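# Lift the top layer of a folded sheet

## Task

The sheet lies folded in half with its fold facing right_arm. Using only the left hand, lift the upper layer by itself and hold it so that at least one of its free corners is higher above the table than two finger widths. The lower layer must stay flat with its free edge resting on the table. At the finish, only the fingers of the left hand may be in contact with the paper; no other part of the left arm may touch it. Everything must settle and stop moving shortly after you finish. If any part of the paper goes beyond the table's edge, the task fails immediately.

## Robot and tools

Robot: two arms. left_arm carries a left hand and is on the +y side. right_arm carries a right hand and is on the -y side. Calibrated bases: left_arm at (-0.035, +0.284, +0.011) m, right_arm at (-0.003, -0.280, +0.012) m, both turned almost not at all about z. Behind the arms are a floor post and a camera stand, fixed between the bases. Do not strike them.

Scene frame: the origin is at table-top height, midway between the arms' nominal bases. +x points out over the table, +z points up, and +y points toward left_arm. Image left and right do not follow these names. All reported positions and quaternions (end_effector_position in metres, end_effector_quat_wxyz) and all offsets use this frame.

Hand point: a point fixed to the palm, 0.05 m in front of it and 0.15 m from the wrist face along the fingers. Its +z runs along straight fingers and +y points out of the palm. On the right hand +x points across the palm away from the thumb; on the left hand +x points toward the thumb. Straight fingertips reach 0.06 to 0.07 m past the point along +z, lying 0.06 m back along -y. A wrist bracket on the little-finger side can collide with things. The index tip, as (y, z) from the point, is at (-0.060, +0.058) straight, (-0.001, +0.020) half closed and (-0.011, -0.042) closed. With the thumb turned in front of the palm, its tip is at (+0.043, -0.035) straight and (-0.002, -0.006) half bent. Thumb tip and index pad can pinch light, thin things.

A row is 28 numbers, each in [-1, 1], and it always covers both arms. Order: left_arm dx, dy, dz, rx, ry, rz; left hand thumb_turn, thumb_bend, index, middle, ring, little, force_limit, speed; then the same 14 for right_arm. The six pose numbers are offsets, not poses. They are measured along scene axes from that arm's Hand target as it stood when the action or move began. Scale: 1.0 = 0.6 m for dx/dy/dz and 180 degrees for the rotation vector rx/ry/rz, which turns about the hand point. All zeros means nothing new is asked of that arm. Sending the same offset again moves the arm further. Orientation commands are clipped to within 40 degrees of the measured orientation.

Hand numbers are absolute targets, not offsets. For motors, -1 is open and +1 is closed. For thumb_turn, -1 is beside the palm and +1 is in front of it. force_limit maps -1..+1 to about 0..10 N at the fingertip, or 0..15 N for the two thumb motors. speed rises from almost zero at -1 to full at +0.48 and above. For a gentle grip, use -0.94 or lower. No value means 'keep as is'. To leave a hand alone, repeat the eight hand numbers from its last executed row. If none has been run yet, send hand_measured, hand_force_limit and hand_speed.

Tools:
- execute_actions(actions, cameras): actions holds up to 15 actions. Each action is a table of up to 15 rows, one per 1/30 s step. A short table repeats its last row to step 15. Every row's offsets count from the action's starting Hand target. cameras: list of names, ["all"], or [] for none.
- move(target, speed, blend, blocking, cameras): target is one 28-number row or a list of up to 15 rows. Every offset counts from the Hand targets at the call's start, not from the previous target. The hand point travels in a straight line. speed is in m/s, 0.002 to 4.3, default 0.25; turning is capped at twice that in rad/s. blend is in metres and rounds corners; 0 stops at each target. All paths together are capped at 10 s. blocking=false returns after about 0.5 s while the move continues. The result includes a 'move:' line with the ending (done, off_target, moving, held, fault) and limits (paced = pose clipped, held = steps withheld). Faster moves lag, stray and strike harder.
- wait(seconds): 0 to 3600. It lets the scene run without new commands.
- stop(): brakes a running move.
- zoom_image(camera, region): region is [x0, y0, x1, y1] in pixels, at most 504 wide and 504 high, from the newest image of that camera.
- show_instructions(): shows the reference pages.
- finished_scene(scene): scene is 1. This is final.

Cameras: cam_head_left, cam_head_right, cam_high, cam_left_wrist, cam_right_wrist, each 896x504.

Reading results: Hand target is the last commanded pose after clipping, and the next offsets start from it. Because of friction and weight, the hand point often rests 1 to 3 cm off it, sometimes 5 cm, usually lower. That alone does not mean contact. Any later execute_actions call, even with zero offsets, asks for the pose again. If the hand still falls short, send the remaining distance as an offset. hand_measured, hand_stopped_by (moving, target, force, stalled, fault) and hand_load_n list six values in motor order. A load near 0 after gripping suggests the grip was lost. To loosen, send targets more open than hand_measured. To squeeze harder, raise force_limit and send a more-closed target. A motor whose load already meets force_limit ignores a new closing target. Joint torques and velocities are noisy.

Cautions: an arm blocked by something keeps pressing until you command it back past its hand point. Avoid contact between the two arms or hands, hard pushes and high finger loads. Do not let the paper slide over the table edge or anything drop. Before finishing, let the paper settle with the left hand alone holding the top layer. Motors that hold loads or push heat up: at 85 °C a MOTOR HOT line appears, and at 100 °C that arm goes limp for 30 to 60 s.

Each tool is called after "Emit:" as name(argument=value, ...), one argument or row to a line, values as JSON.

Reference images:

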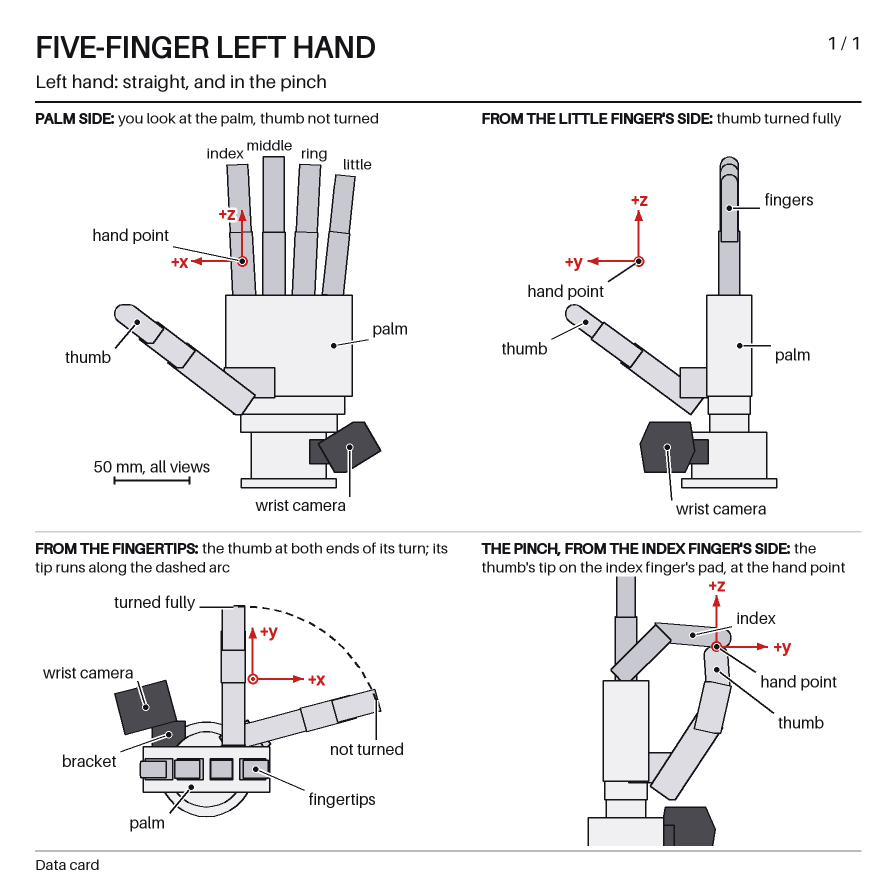

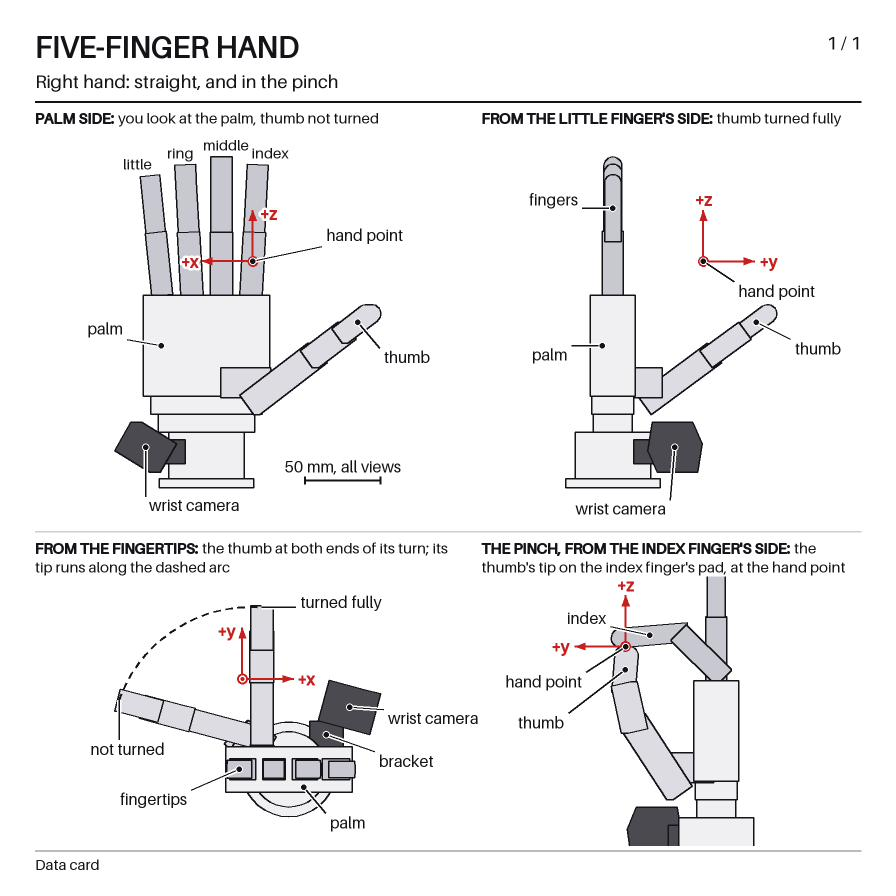

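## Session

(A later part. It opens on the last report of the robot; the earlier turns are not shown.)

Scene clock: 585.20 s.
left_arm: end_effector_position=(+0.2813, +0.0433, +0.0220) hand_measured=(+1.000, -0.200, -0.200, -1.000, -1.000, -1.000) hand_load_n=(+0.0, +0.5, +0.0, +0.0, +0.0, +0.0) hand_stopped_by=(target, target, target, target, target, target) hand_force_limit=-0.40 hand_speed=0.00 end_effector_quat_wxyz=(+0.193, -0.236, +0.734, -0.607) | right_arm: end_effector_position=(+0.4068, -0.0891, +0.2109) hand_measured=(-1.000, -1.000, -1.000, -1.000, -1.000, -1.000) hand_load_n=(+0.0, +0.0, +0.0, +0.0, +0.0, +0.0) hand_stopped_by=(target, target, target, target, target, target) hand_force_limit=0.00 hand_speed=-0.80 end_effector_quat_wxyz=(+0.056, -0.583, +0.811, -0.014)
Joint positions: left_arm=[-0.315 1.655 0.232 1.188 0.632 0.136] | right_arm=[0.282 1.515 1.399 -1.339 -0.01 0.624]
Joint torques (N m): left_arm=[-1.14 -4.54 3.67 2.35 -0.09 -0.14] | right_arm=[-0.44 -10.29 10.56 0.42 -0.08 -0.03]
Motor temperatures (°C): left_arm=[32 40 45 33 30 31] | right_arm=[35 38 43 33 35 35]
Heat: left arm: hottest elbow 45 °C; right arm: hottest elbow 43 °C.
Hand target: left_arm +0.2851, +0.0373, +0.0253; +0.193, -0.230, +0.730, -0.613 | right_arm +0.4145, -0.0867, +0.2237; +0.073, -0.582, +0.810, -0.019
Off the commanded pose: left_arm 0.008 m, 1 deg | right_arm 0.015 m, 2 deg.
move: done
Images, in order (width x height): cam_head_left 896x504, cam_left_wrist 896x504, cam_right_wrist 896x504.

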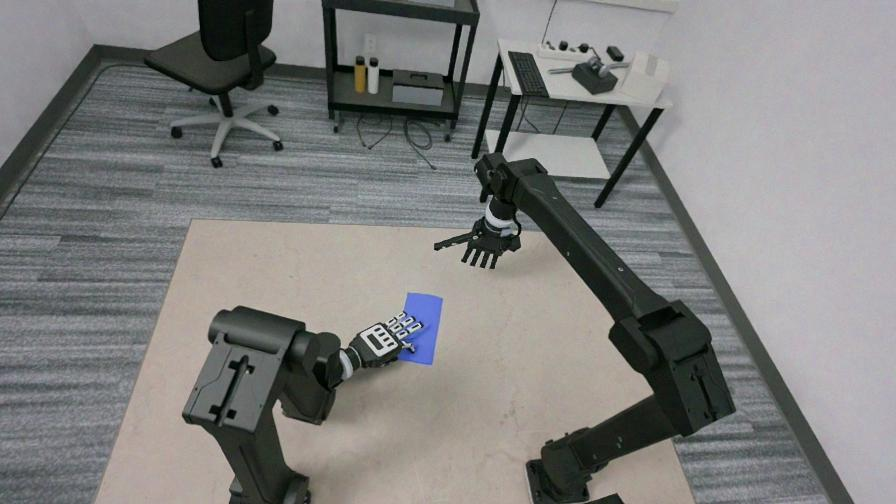

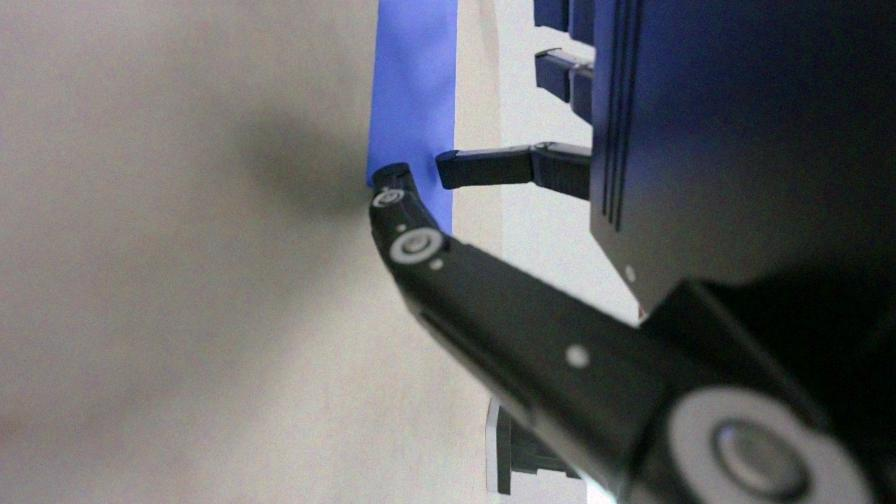

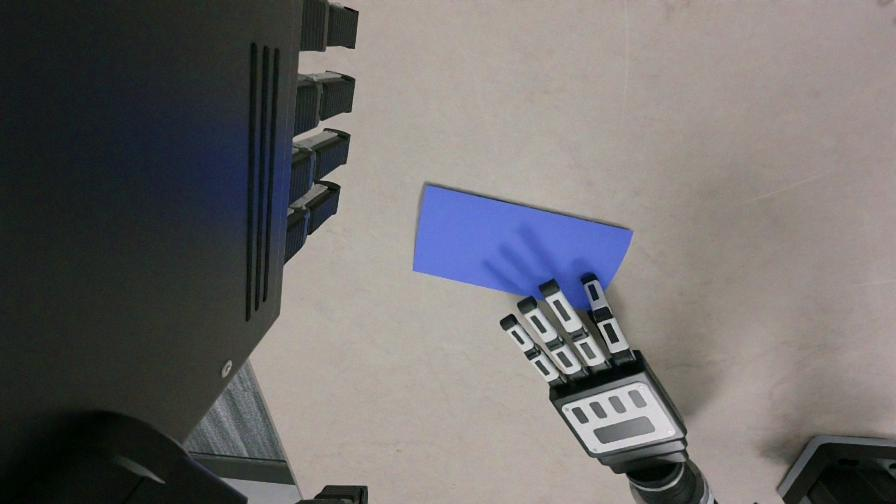

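Emit:
move(
  target=[0.0173, -0.0255, -0.0138, 0, 0, 0, 1, -0.2, -0.2, -1, -1, -1, -0.4, 0, 0, 0, 0, 0, 0, 0, -1, -1, -1, -1, -1, -1, 0, -0.8],
  speed=0.08,
  cameras=["cam_right_wrist", "cam_left_wrist"],
)

Emit:
zoom_image(
  camera="cam_right_wrist",
  region=[520, 220, 680, 340],
)

Emit:
zoom_image(
  camera="cam_left_wrist",
  region=[300, 80, 500, 240],
)

Scene clock: 604.43 s.
left_arm: end_effector_position=(+0.2929, +0.0284, +0.0178) hand_measured=(+1.000, -0.200, -0.200, -1.000, -1.000, -1.000) hand_load_n=(-0.5, -1.0, +0.0, +0.0, -0.5, +0.0) hand_stopped_by=(target, target, target, target, target, target) hand_force_limit=-0.40 hand_speed=0.00 end_effector_quat_wxyz=(+0.196, -0.234, +0.731, -0.610) | right_arm: end_effector_position=(+0.4068, -0.0891, +0.2109) hand_measured=(-1.000, -1.000, -1.000, -1.000, -1.000, -1.000) hand_load_n=(+0.0, +0.0, +0.0, -0.5, +0.0, +0.0) hand_stopped_by=(target, target, target, target, target, target) hand_force_limit=0.00 hand_speed=-0.80 end_effector_quat_wxyz=(+0.056, -0.583, +0.811, -0.014)
Joint positions: left_arm=[-0.356 1.711 0.272 1.223 0.592 0.124] | right_arm=[0.282 1.515 1.399 -1.339 -0.01 0.624]
Joint torques (N m): left_arm=[-1.03 -4.48 3.69 2.14 -0.11 -0.06] | right_arm=[-0.38 -10.23 10.56 0.47 -0.09 -0.02]
Heat: left arm: hottest elbow 44 °C; right arm: hottest elbow 44 °C.
Hand target: left_arm +0.2954, +0.0221, +0.0169; +0.193, -0.230, +0.730, -0.613 | right_arm +0.4145, -0.0867, +0.2237; +0.073, -0.582, +0.810, -0.019
Off the commanded pose: left_arm 0.007 m, 1 deg | right_arm 0.015 m, 2 deg.
move: done
Images, in order (width x height): cam_left_wrist 896x504, cam_right_wrist 896x504.

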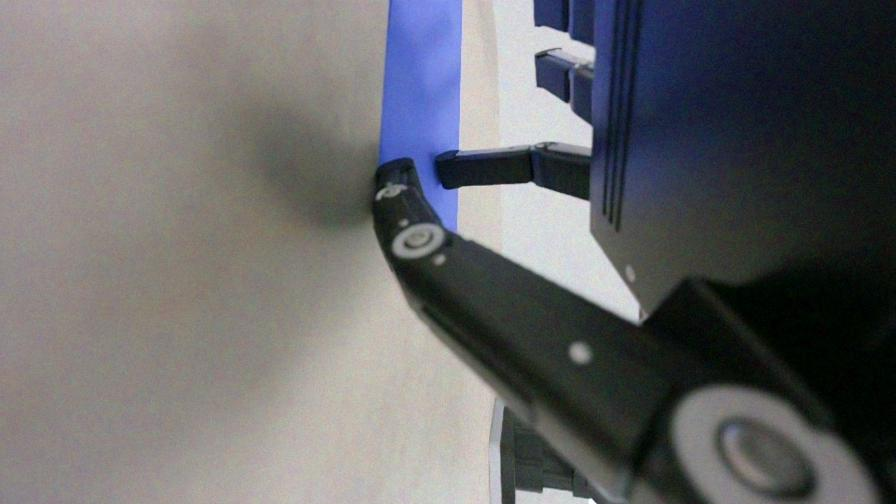

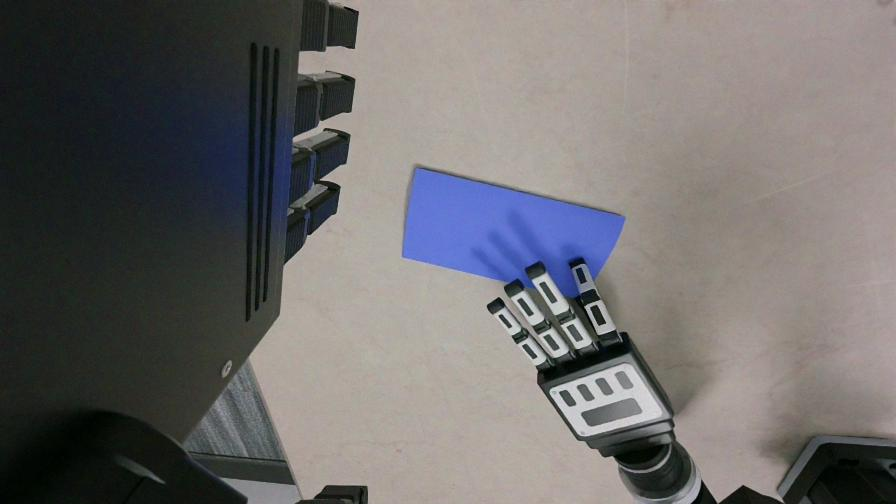

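Scaled by 3.150 from the camera's image (finer frame: 1280x720).

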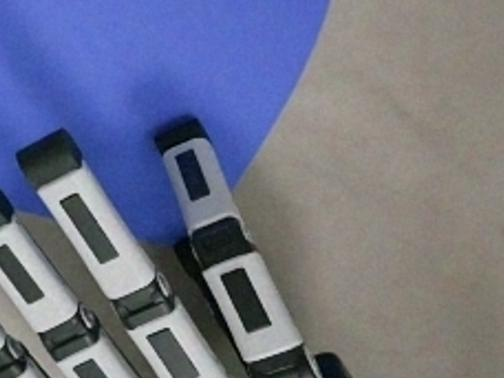

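Scaled by 2.520 from the camera's image (finer frame: 1280x720).

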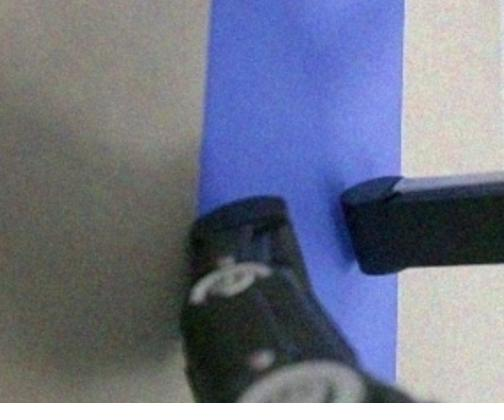

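Emit:
move(
  target=[
    [0.0, 0.0, 0.042, 0, 0, 0, 1, -0.2, -0.2, -1, -1, -1, -0.4, 0, 0, 0, 0, 0, 0, 0, -1, -1, -1, -1, -1, -1, 0, -0.8],
    [0.0088, -0.0323, 0.042, 0, 0, 0, 1, -0.2, -0.2, -1, -1, -1, -0.4, 0, 0, 0, 0, 0, 0, 0, -1, -1, -1, -1, -1, -1, 0, -0.8],
  ],
  speed=0.08,
  cameras=["cam_right_wrist", "cam_left_wrist"],
)

Emit:
zoom_image(
  camera="cam_right_wrist",
  region=[520, 200, 680, 320],
)

Emit:
zoom_image(
  camera="cam_left_wrist",
  region=[300, 80, 500, 240],
)

Scene clock: 630.27 s.
left_arm: end_effector_position=(+0.2955, +0.0101, +0.0421) hand_measured=(+1.000, -0.200, -0.200, -1.000, -1.000, -1.000) hand_load_n=(+0.0, +0.0, -0.5, +0.0, +0.0, +0.0) hand_stopped_by=(target, target, target, target, target, target) hand_force_limit=-0.40 hand_speed=0.00 end_effector_quat_wxyz=(+0.198, -0.231, +0.730, -0.612) | right_arm: end_effector_position=(+0.4068, -0.0891, +0.2109) hand_measured=(-1.000, -1.000, -1.000, -1.000, -1.000, -1.000) hand_load_n=(+0.0, +0.0, +0.0, +0.0, +0.0, +0.0) hand_stopped_by=(target, target, target, target, target, target) hand_force_limit=0.00 hand_speed=-0.80 end_effector_quat_wxyz=(+0.056, -0.583, +0.811, -0.014)
Joint positions: left_arm=[-0.416 1.592 0.293 1.096 0.534 0.111] | right_arm=[0.282 1.515 1.399 -1.339 -0.01 0.624]
Joint torques (N m): left_arm=[-0.97 -4.6 5.49 1.4 -0.12 -0.15] | right_arm=[-0.5 -10.23 10.54 0.43 -0.08 -0.03]
Heat: left arm: hottest elbow 43 °C; right arm: hottest elbow 44 °C.
Hand target: left_arm +0.3008, +0.0027, +0.0422; +0.194, -0.230, +0.730, -0.613 | right_arm +0.4145, -0.0867, +0.2237; +0.073, -0.582, +0.810, -0.019
Off the commanded pose: left_arm 0.009 m, 1 deg | right_arm 0.015 m, 2 deg.
move: done
Images, in order (width x height): cam_left_wrist 896x504, cam_right_wrist 896x504.

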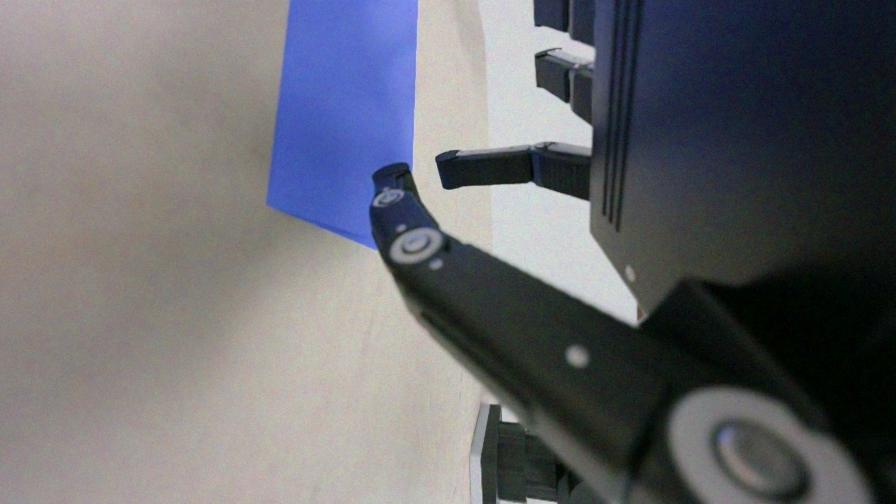

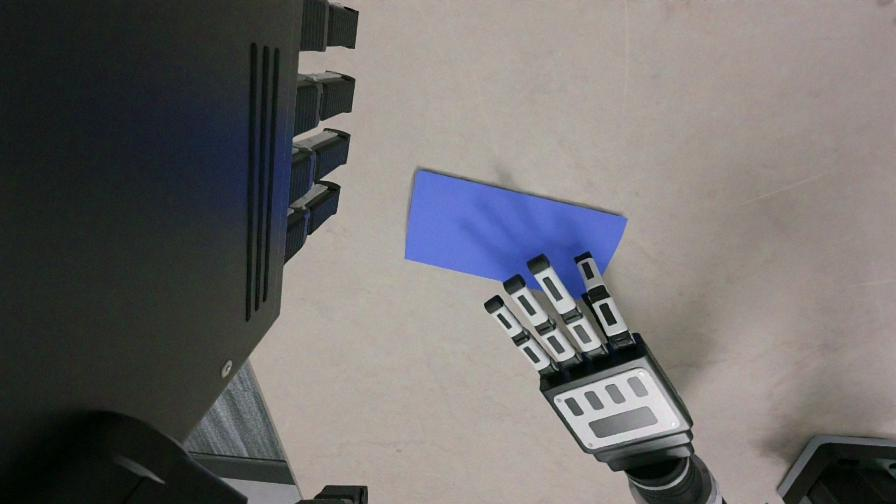

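Scaled by 3.150 from the camera's image (finer frame: 1280x720).

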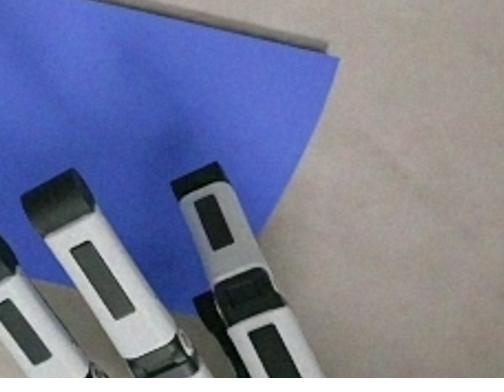

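Scaled by 2.520 from the camera's image (finer frame: 1280x720).

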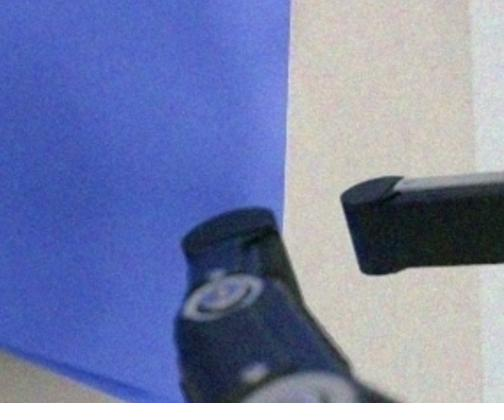

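Emit:
move(
  target=[0.0, 0.0, -0.04, 0, 0, 0, 1, -0.2, -0.2, -1, -1, -1, -0.4, 0, 0, 0, 0, 0, 0, 0, -1, -1, -1, -1, -1, -1, 0, -0.8],
  speed=0.05,
  cameras=["cam_right_wrist", "cam_left_wrist"],
)

Emit:
zoom_image(
  camera="cam_right_wrist",
  region=[520, 200, 680, 320],
)

Emit:
zoom_image(
  camera="cam_left_wrist",
  region=[300, 80, 500, 240],
)

Scene clock: 647.63 s.
left_arm: end_effector_position=(+0.2969, +0.0093, +0.0186) hand_measured=(+1.000, -0.200, -0.200, -1.000, -1.000, -1.000) hand_load_n=(+0.0, -1.0, +0.0, +0.0, +0.0, +0.0) hand_stopped_by=(target, target, target, target, target, target) hand_force_limit=-0.40 hand_speed=0.00 end_effector_quat_wxyz=(+0.195, -0.234, +0.732, -0.610) | right_arm: end_effector_position=(+0.4068, -0.0891, +0.2109) hand_measured=(-1.000, -1.000, -1.000, -1.000, -1.000, -1.000) hand_load_n=(+0.0, +0.0, +0.0, +0.0, +0.0, +0.0) hand_stopped_by=(target, target, target, target, target, target) hand_force_limit=0.00 hand_speed=-0.80 end_effector_quat_wxyz=(+0.056, -0.583, +0.811, -0.014)
Joint positions: left_arm=[-0.416 1.716 0.301 1.204 0.534 0.108] | right_arm=[0.282 1.515 1.399 -1.339 -0.01 0.624]
Joint torques (N m): left_arm=[-1.08 -4.78 4.14 2.18 -0.12 -0.1] | right_arm=[-0.38 -10.23 10.58 0.44 -0.09 -0.03]
Heat: left arm: hottest elbow 43 °C; right arm: hottest elbow 44 °C.
Hand target: left_arm +0.3009, +0.0027, +0.0182; +0.194, -0.231, +0.730, -0.613 | right_arm +0.4145, -0.0867, +0.2237; +0.073, -0.582, +0.810, -0.019
Off the commanded pose: left_arm 0.008 m, 1 deg | right_arm 0.015 m, 2 deg.
move: done
Images, in order (width x height): cam_left_wrist 896x504, cam_right_wrist 896x504.

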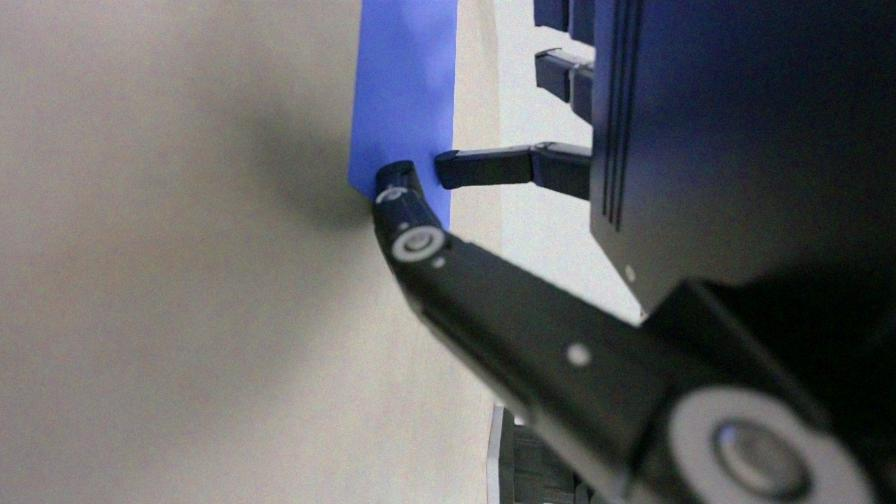

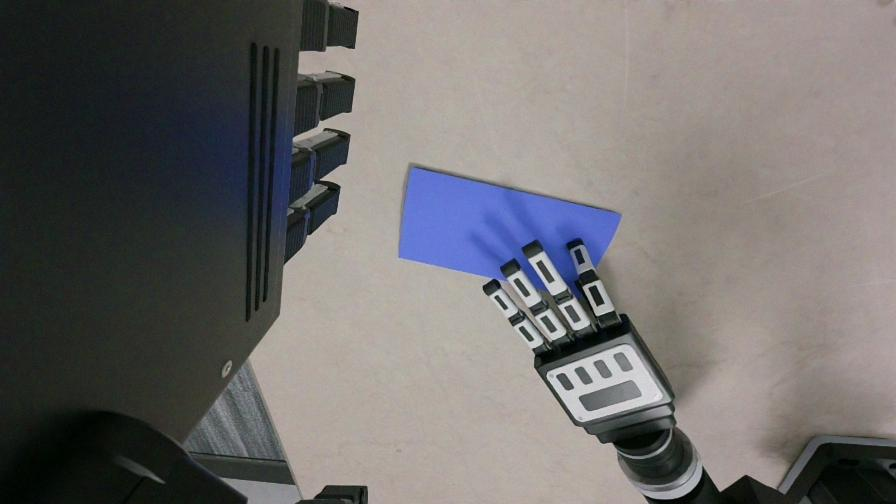

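Scaled by 3.150 from the camera's image (finer frame: 1280x720).

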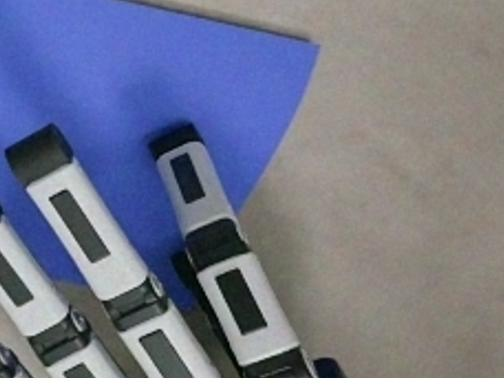

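Scaled by 2.520 from the camera's image (finer frame: 1280x720).

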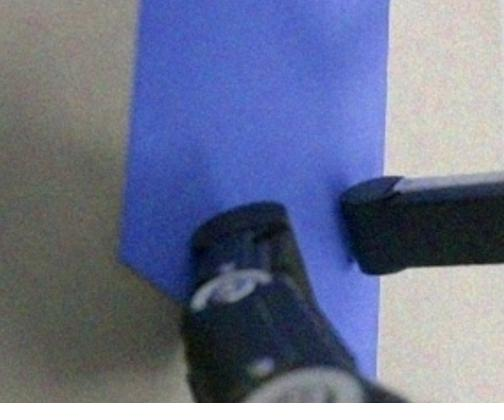

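Emit:
move(
  target=[-0.006, -0.033, -0.002, 0, 0, 0, 1, -0.2, -0.2, -1, -1, -1, -0.4, 0, 0, 0, 0, 0, 0, 0, -1, -1, -1, -1, -1, -1, 0, -0.8],
  speed=0.04,
  cameras=["cam_right_wrist", "cam_left_wrist"],
)

Emit:
zoom_image(
  camera="cam_right_wrist",
  region=[380, 140, 680, 320],
)

Emit:
zoom_image(
  camera="cam_left_wrist",
  region=[300, 60, 500, 240],
)

Scene clock: 663.47 s.
left_arm: end_effector_position=(+0.2952, -0.0095, +0.0186) hand_measured=(+1.000, -0.200, -0.200, -1.000, -1.000, -1.000) hand_load_n=(-0.5, -1.0, +0.0, -0.5, +0.0, +0.0) hand_stopped_by=(target, target, target, target, target, target) hand_force_limit=-0.40 hand_speed=0.00 end_effector_quat_wxyz=(+0.198, -0.233, +0.731, -0.610) | right_arm: end_effector_position=(+0.4068, -0.0891, +0.2109) hand_measured=(-1.000, -1.000, -1.000, -1.000, -1.000, -1.000) hand_load_n=(+0.0, +0.0, +0.0, +0.0, +0.0, +0.0) hand_stopped_by=(target, target, target, target, target, target) hand_force_limit=0.00 hand_speed=-0.80 end_effector_quat_wxyz=(+0.056, -0.583, +0.811, -0.014)
Joint positions: left_arm=[-0.481 1.728 0.316 1.212 0.468 0.096] | right_arm=[0.282 1.515 1.399 -1.339 -0.01 0.624]
Joint torques (N m): left_arm=[-1.26 -4.89 4.14 2.11 -0.11 -0.1] | right_arm=[-0.44 -10.23 10.58 0.46 -0.09 -0.03]
Heat: left arm: hottest elbow 43 °C; right arm: hottest elbow 44 °C.
Hand target: left_arm +0.2971, -0.0172, +0.0170; +0.193, -0.230, +0.730, -0.613 | right_arm +0.4145, -0.0867, +0.2237; +0.073, -0.582, +0.810, -0.019
Off the commanded pose: left_arm 0.008 m, 1 deg | right_arm 0.015 m, 2 deg.
move: done
Images, in order (width x height): cam_left_wrist 896x504, cam_right_wrist 896x504.

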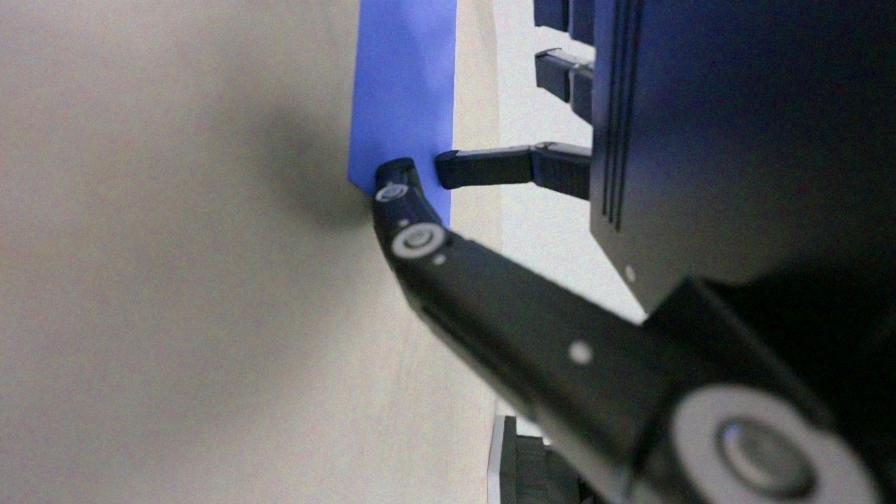

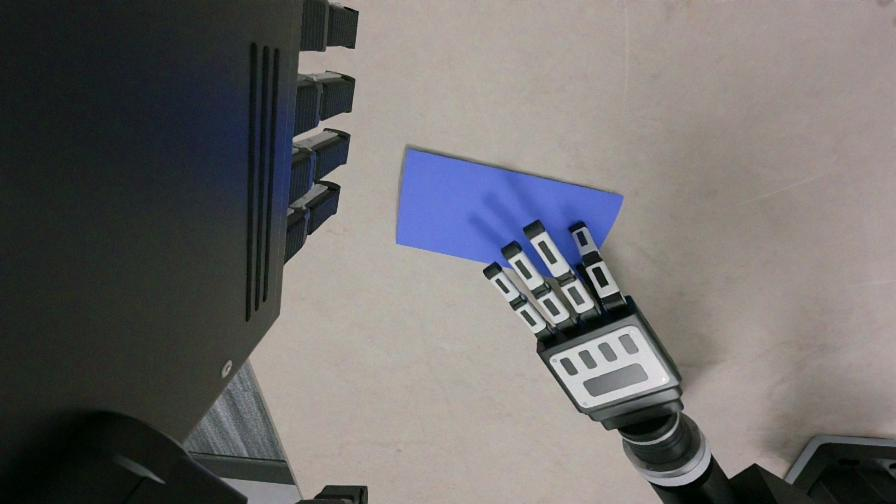

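Scaled by 1.680 from the camera's image (finer frame: 1280x720).

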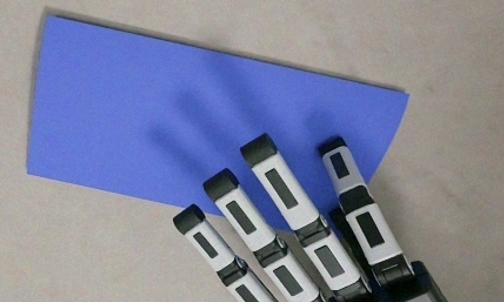

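Scaled by 2.520 from the camera's image (finer frame: 1280x720).

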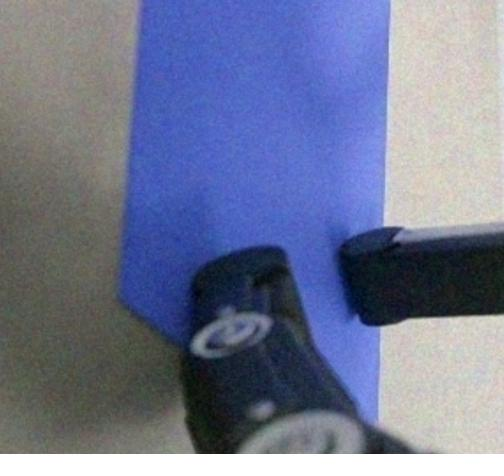

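Emit:
move(
  target=[
    [0.0, 0.0, 0.05, 0, 0, 0, 1, -0.2, -0.2, -1, -1, -1, -0.4, 0, 0, 0, 0, 0, 0, 0, -1, -1, -1, -1, -1, -1, 0, -0.8],
    [-0.05, 0.13, 0.08, 0, 0, 0, 0, -0.2, -0.2, -1, -1, -1, -0.4, 0, 0, 0, 0, 0, 0, 0, -1, -1, -1, -1, -1, -1, 0, -0.8],
  ],
  speed=0.15,
  blend=0.02,
  cameras=["all"],
)

Emit:
zoom_image(
  camera="cam_left_wrist",
  region=[200, 80, 440, 280],
)

Emit:
zoom_image(
  camera="cam_right_wrist",
  region=[380, 120, 660, 300],
)

Scene clock: 772.30 s.
left_arm: end_effector_position=(+0.2671, +0.0564, +0.0652) hand_measured=(+0.000, -0.200, -0.200, -1.000, -1.000, -1.000) hand_load_n=(+0.0, +0.0, +0.0, +0.0, +0.0, +0.0) hand_stopped_by=(target, target, target, target, target, target) hand_force_limit=-0.40 hand_speed=0.00 end_effector_quat_wxyz=(+0.190, -0.228, +0.730, -0.616) | right_arm: end_effector_position=(+0.4068, -0.0891, +0.2109) hand_measured=(-1.000, -1.000, -1.000, -1.000, -1.000, -1.000) hand_load_n=(+0.0, +0.0, +0.0, +0.0, +0.5, +0.0) hand_stopped_by=(target, target, target, target, target, target) hand_force_limit=0.00 hand_speed=-0.80 end_effector_quat_wxyz=(+0.056, -0.583, +0.811, -0.014)
Joint positions: left_arm=[-0.267 1.368 0.198 0.947 0.698 0.141] | right_arm=[0.282 1.515 1.399 -1.339 -0.01 0.624]
Joint torques (N m): left_arm=[1.2 -4.19 4.11 1.31 0.07 0.03] | right_arm=[-0.44 -10.23 10.55 0.46 -0.09 -0.02]
Heat: left arm: hottest elbow 42 °C; right arm: hottest elbow 44 °C.
Hand target: left_arm +0.2672, +0.0609, +0.0650; +0.194, -0.230, +0.730, -0.613 | right_arm +0.4145, -0.0867, +0.2237; +0.073, -0.582, +0.810, -0.019
Off the commanded pose: left_arm 0.004 m, 1 deg | right_arm 0.015 m, 2 deg.
move: done; blend cut to 0.015 m at target 1

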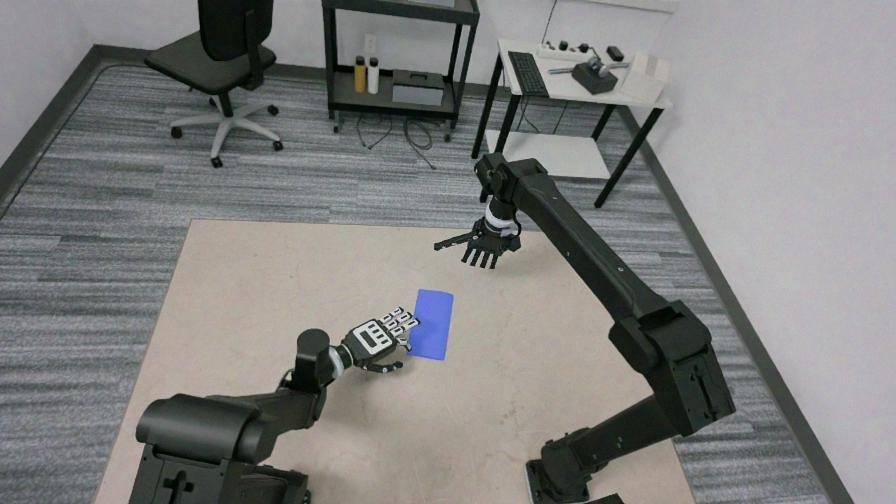

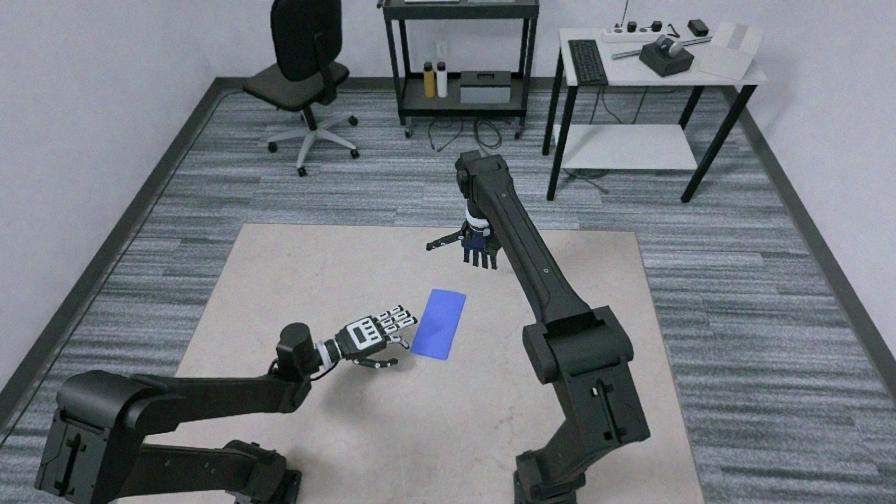

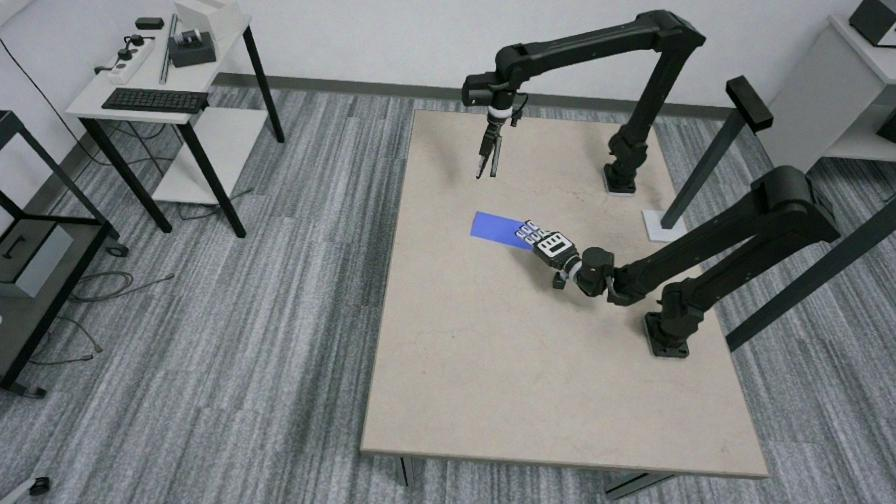

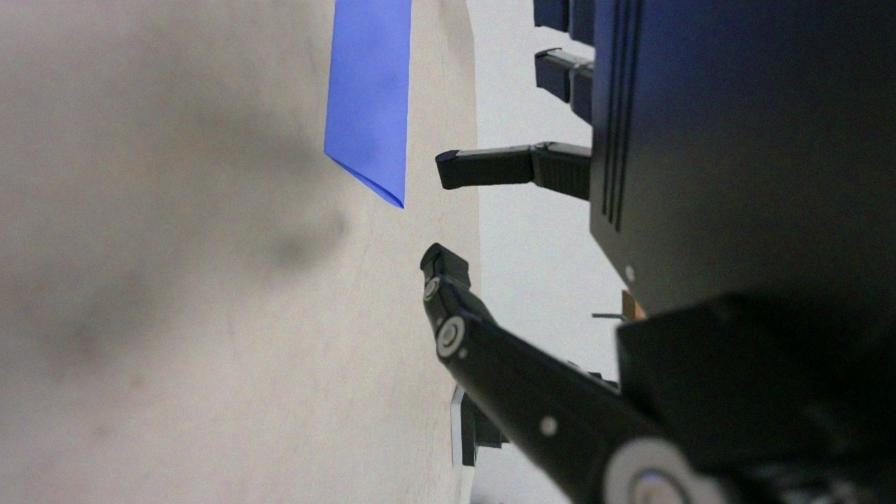

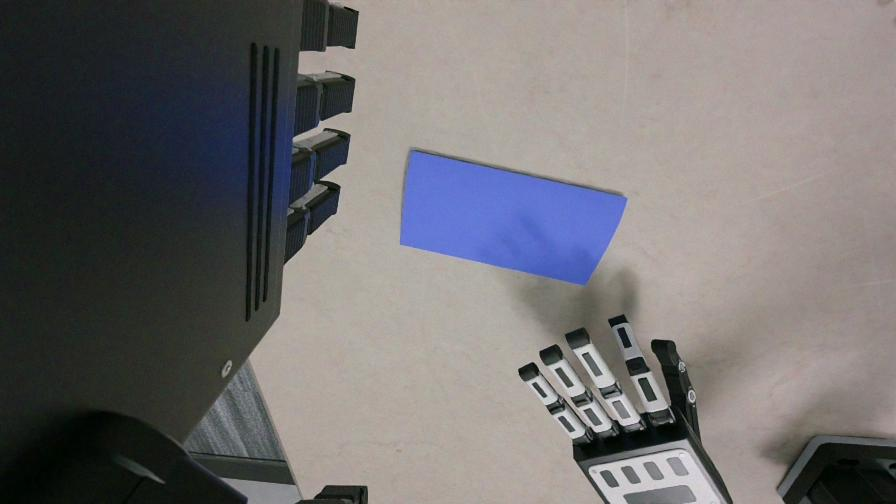

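Scaled by 2.100 from the camera's image (finer frame: 1280x720).

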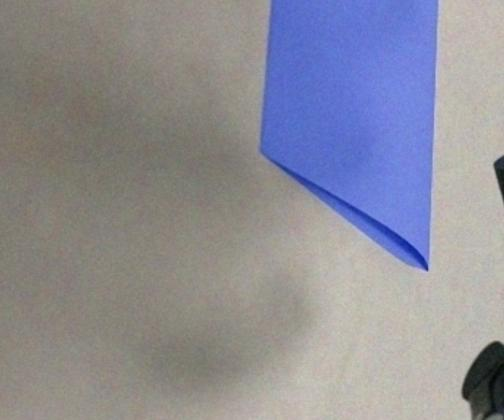

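Scaled by 1.800 from the camera's image (finer frame: 1280x720).

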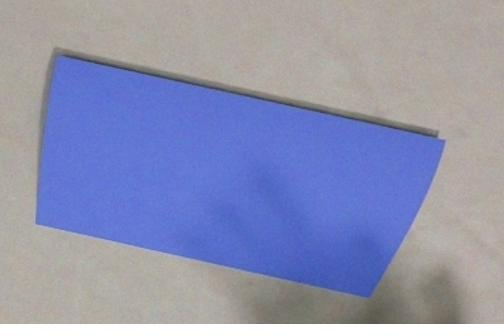

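Emit:
move(
  target=[0, 0, 0, 0, 0, 0, 1, -0.2, -0.5, -0.5, 1, 1, -0.4, 0, -0.254, -0.130, -0.015, -0.0502, 0.0198, 0.525, -1, -1, -1, -1, -1, -1, 0, -0.8],
  speed=0.2,
  cameras=["all"],
)

Scene clock: 935.33 s.
left_arm: end_effector_position=(+0.2671, +0.0564, +0.0652) hand_measured=(+1.000, -0.200, -0.500, -0.500, +1.000, +1.000) hand_load_n=(+0.0, +0.0, +0.0, +0.0, +0.0, +0.0) hand_stopped_by=(target, target, target, target, target, target) hand_force_limit=-0.40 hand_speed=0.00 end_effector_quat_wxyz=(+0.190, -0.228, +0.730, -0.616) | right_arm: end_effector_position=(+0.2667, -0.1640, +0.2110) hand_measured=(-1.000, -1.000, -1.000, -1.000, -1.000, -1.000) hand_load_n=(+0.0, +0.0, +0.0, +0.0, +0.0, +0.0) hand_stopped_by=(target, target, target, target, target, target) hand_force_limit=0.00 hand_speed=-0.80 end_effector_quat_wxyz=(-0.001, +0.992, -0.129, -0.001)
Joint positions: left_arm=[-0.267 1.368 0.198 0.947 0.698 0.141] | right_arm=[0.469 1.277 1.158 -1.451 -0.002 -0.826]
Joint torques (N m): left_arm=[1.2 -4.19 4.14 1.32 0.06 0.04] | right_arm=[0.21 -7.59 8.08 -0.28 0.06 -0.09]
Heat: left arm: hottest elbow 42 °C; right arm: hottest elbow 45 °C.
Hand target: left_arm +0.2672, +0.0609, +0.0650; +0.194, -0.231, +0.730, -0.613 | right_arm +0.2622, -0.1648, +0.2146; +0.000, +0.993, -0.121, +0.000
Off the commanded pose: left_arm 0.005 m, 1 deg | right_arm 0.006 m, 1 deg.
move: done

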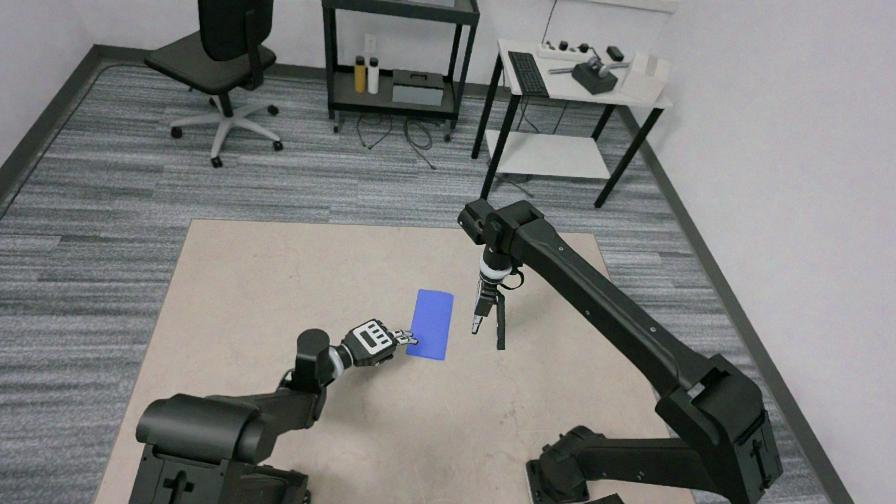

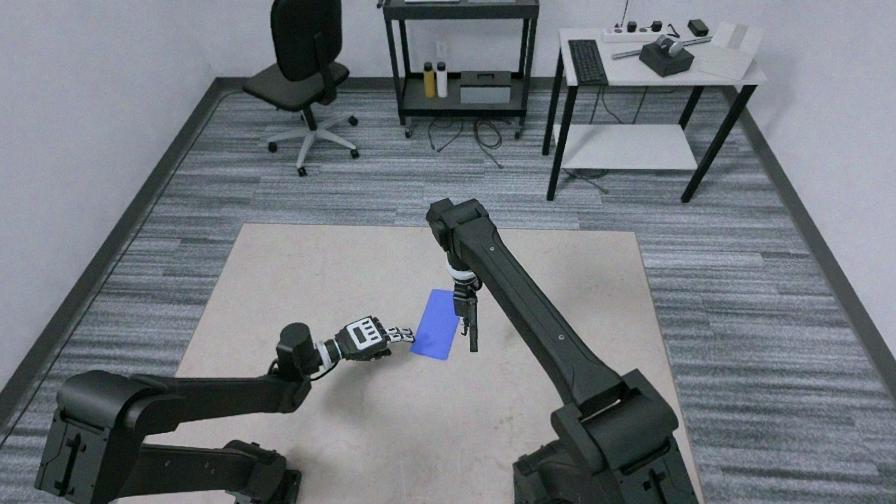

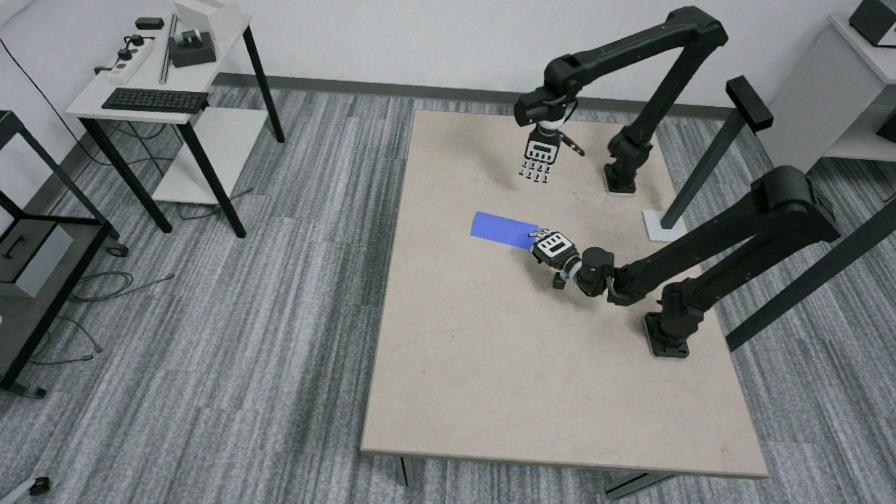

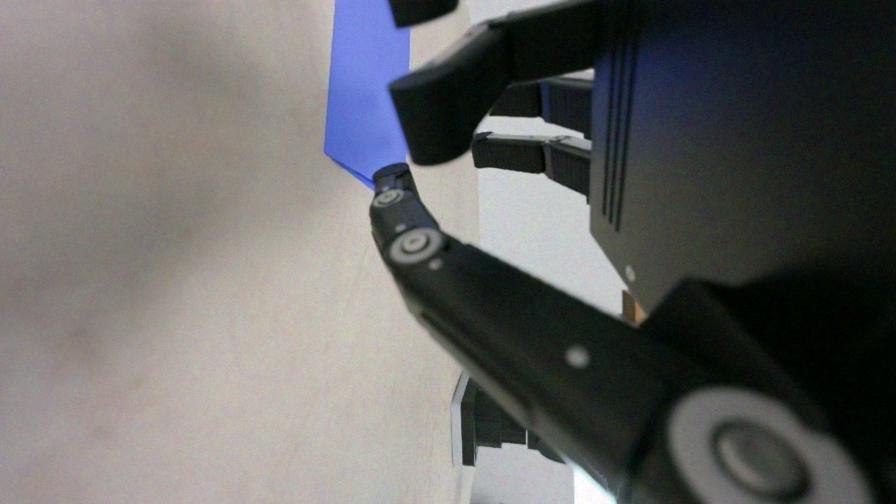

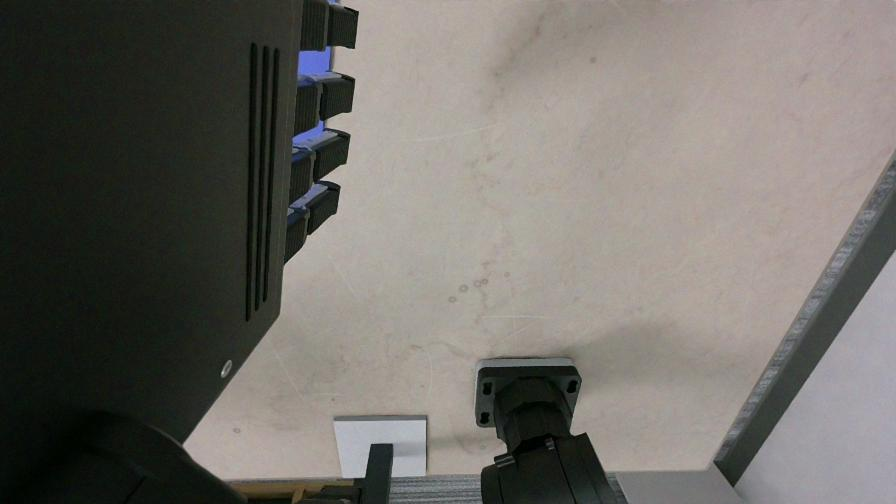

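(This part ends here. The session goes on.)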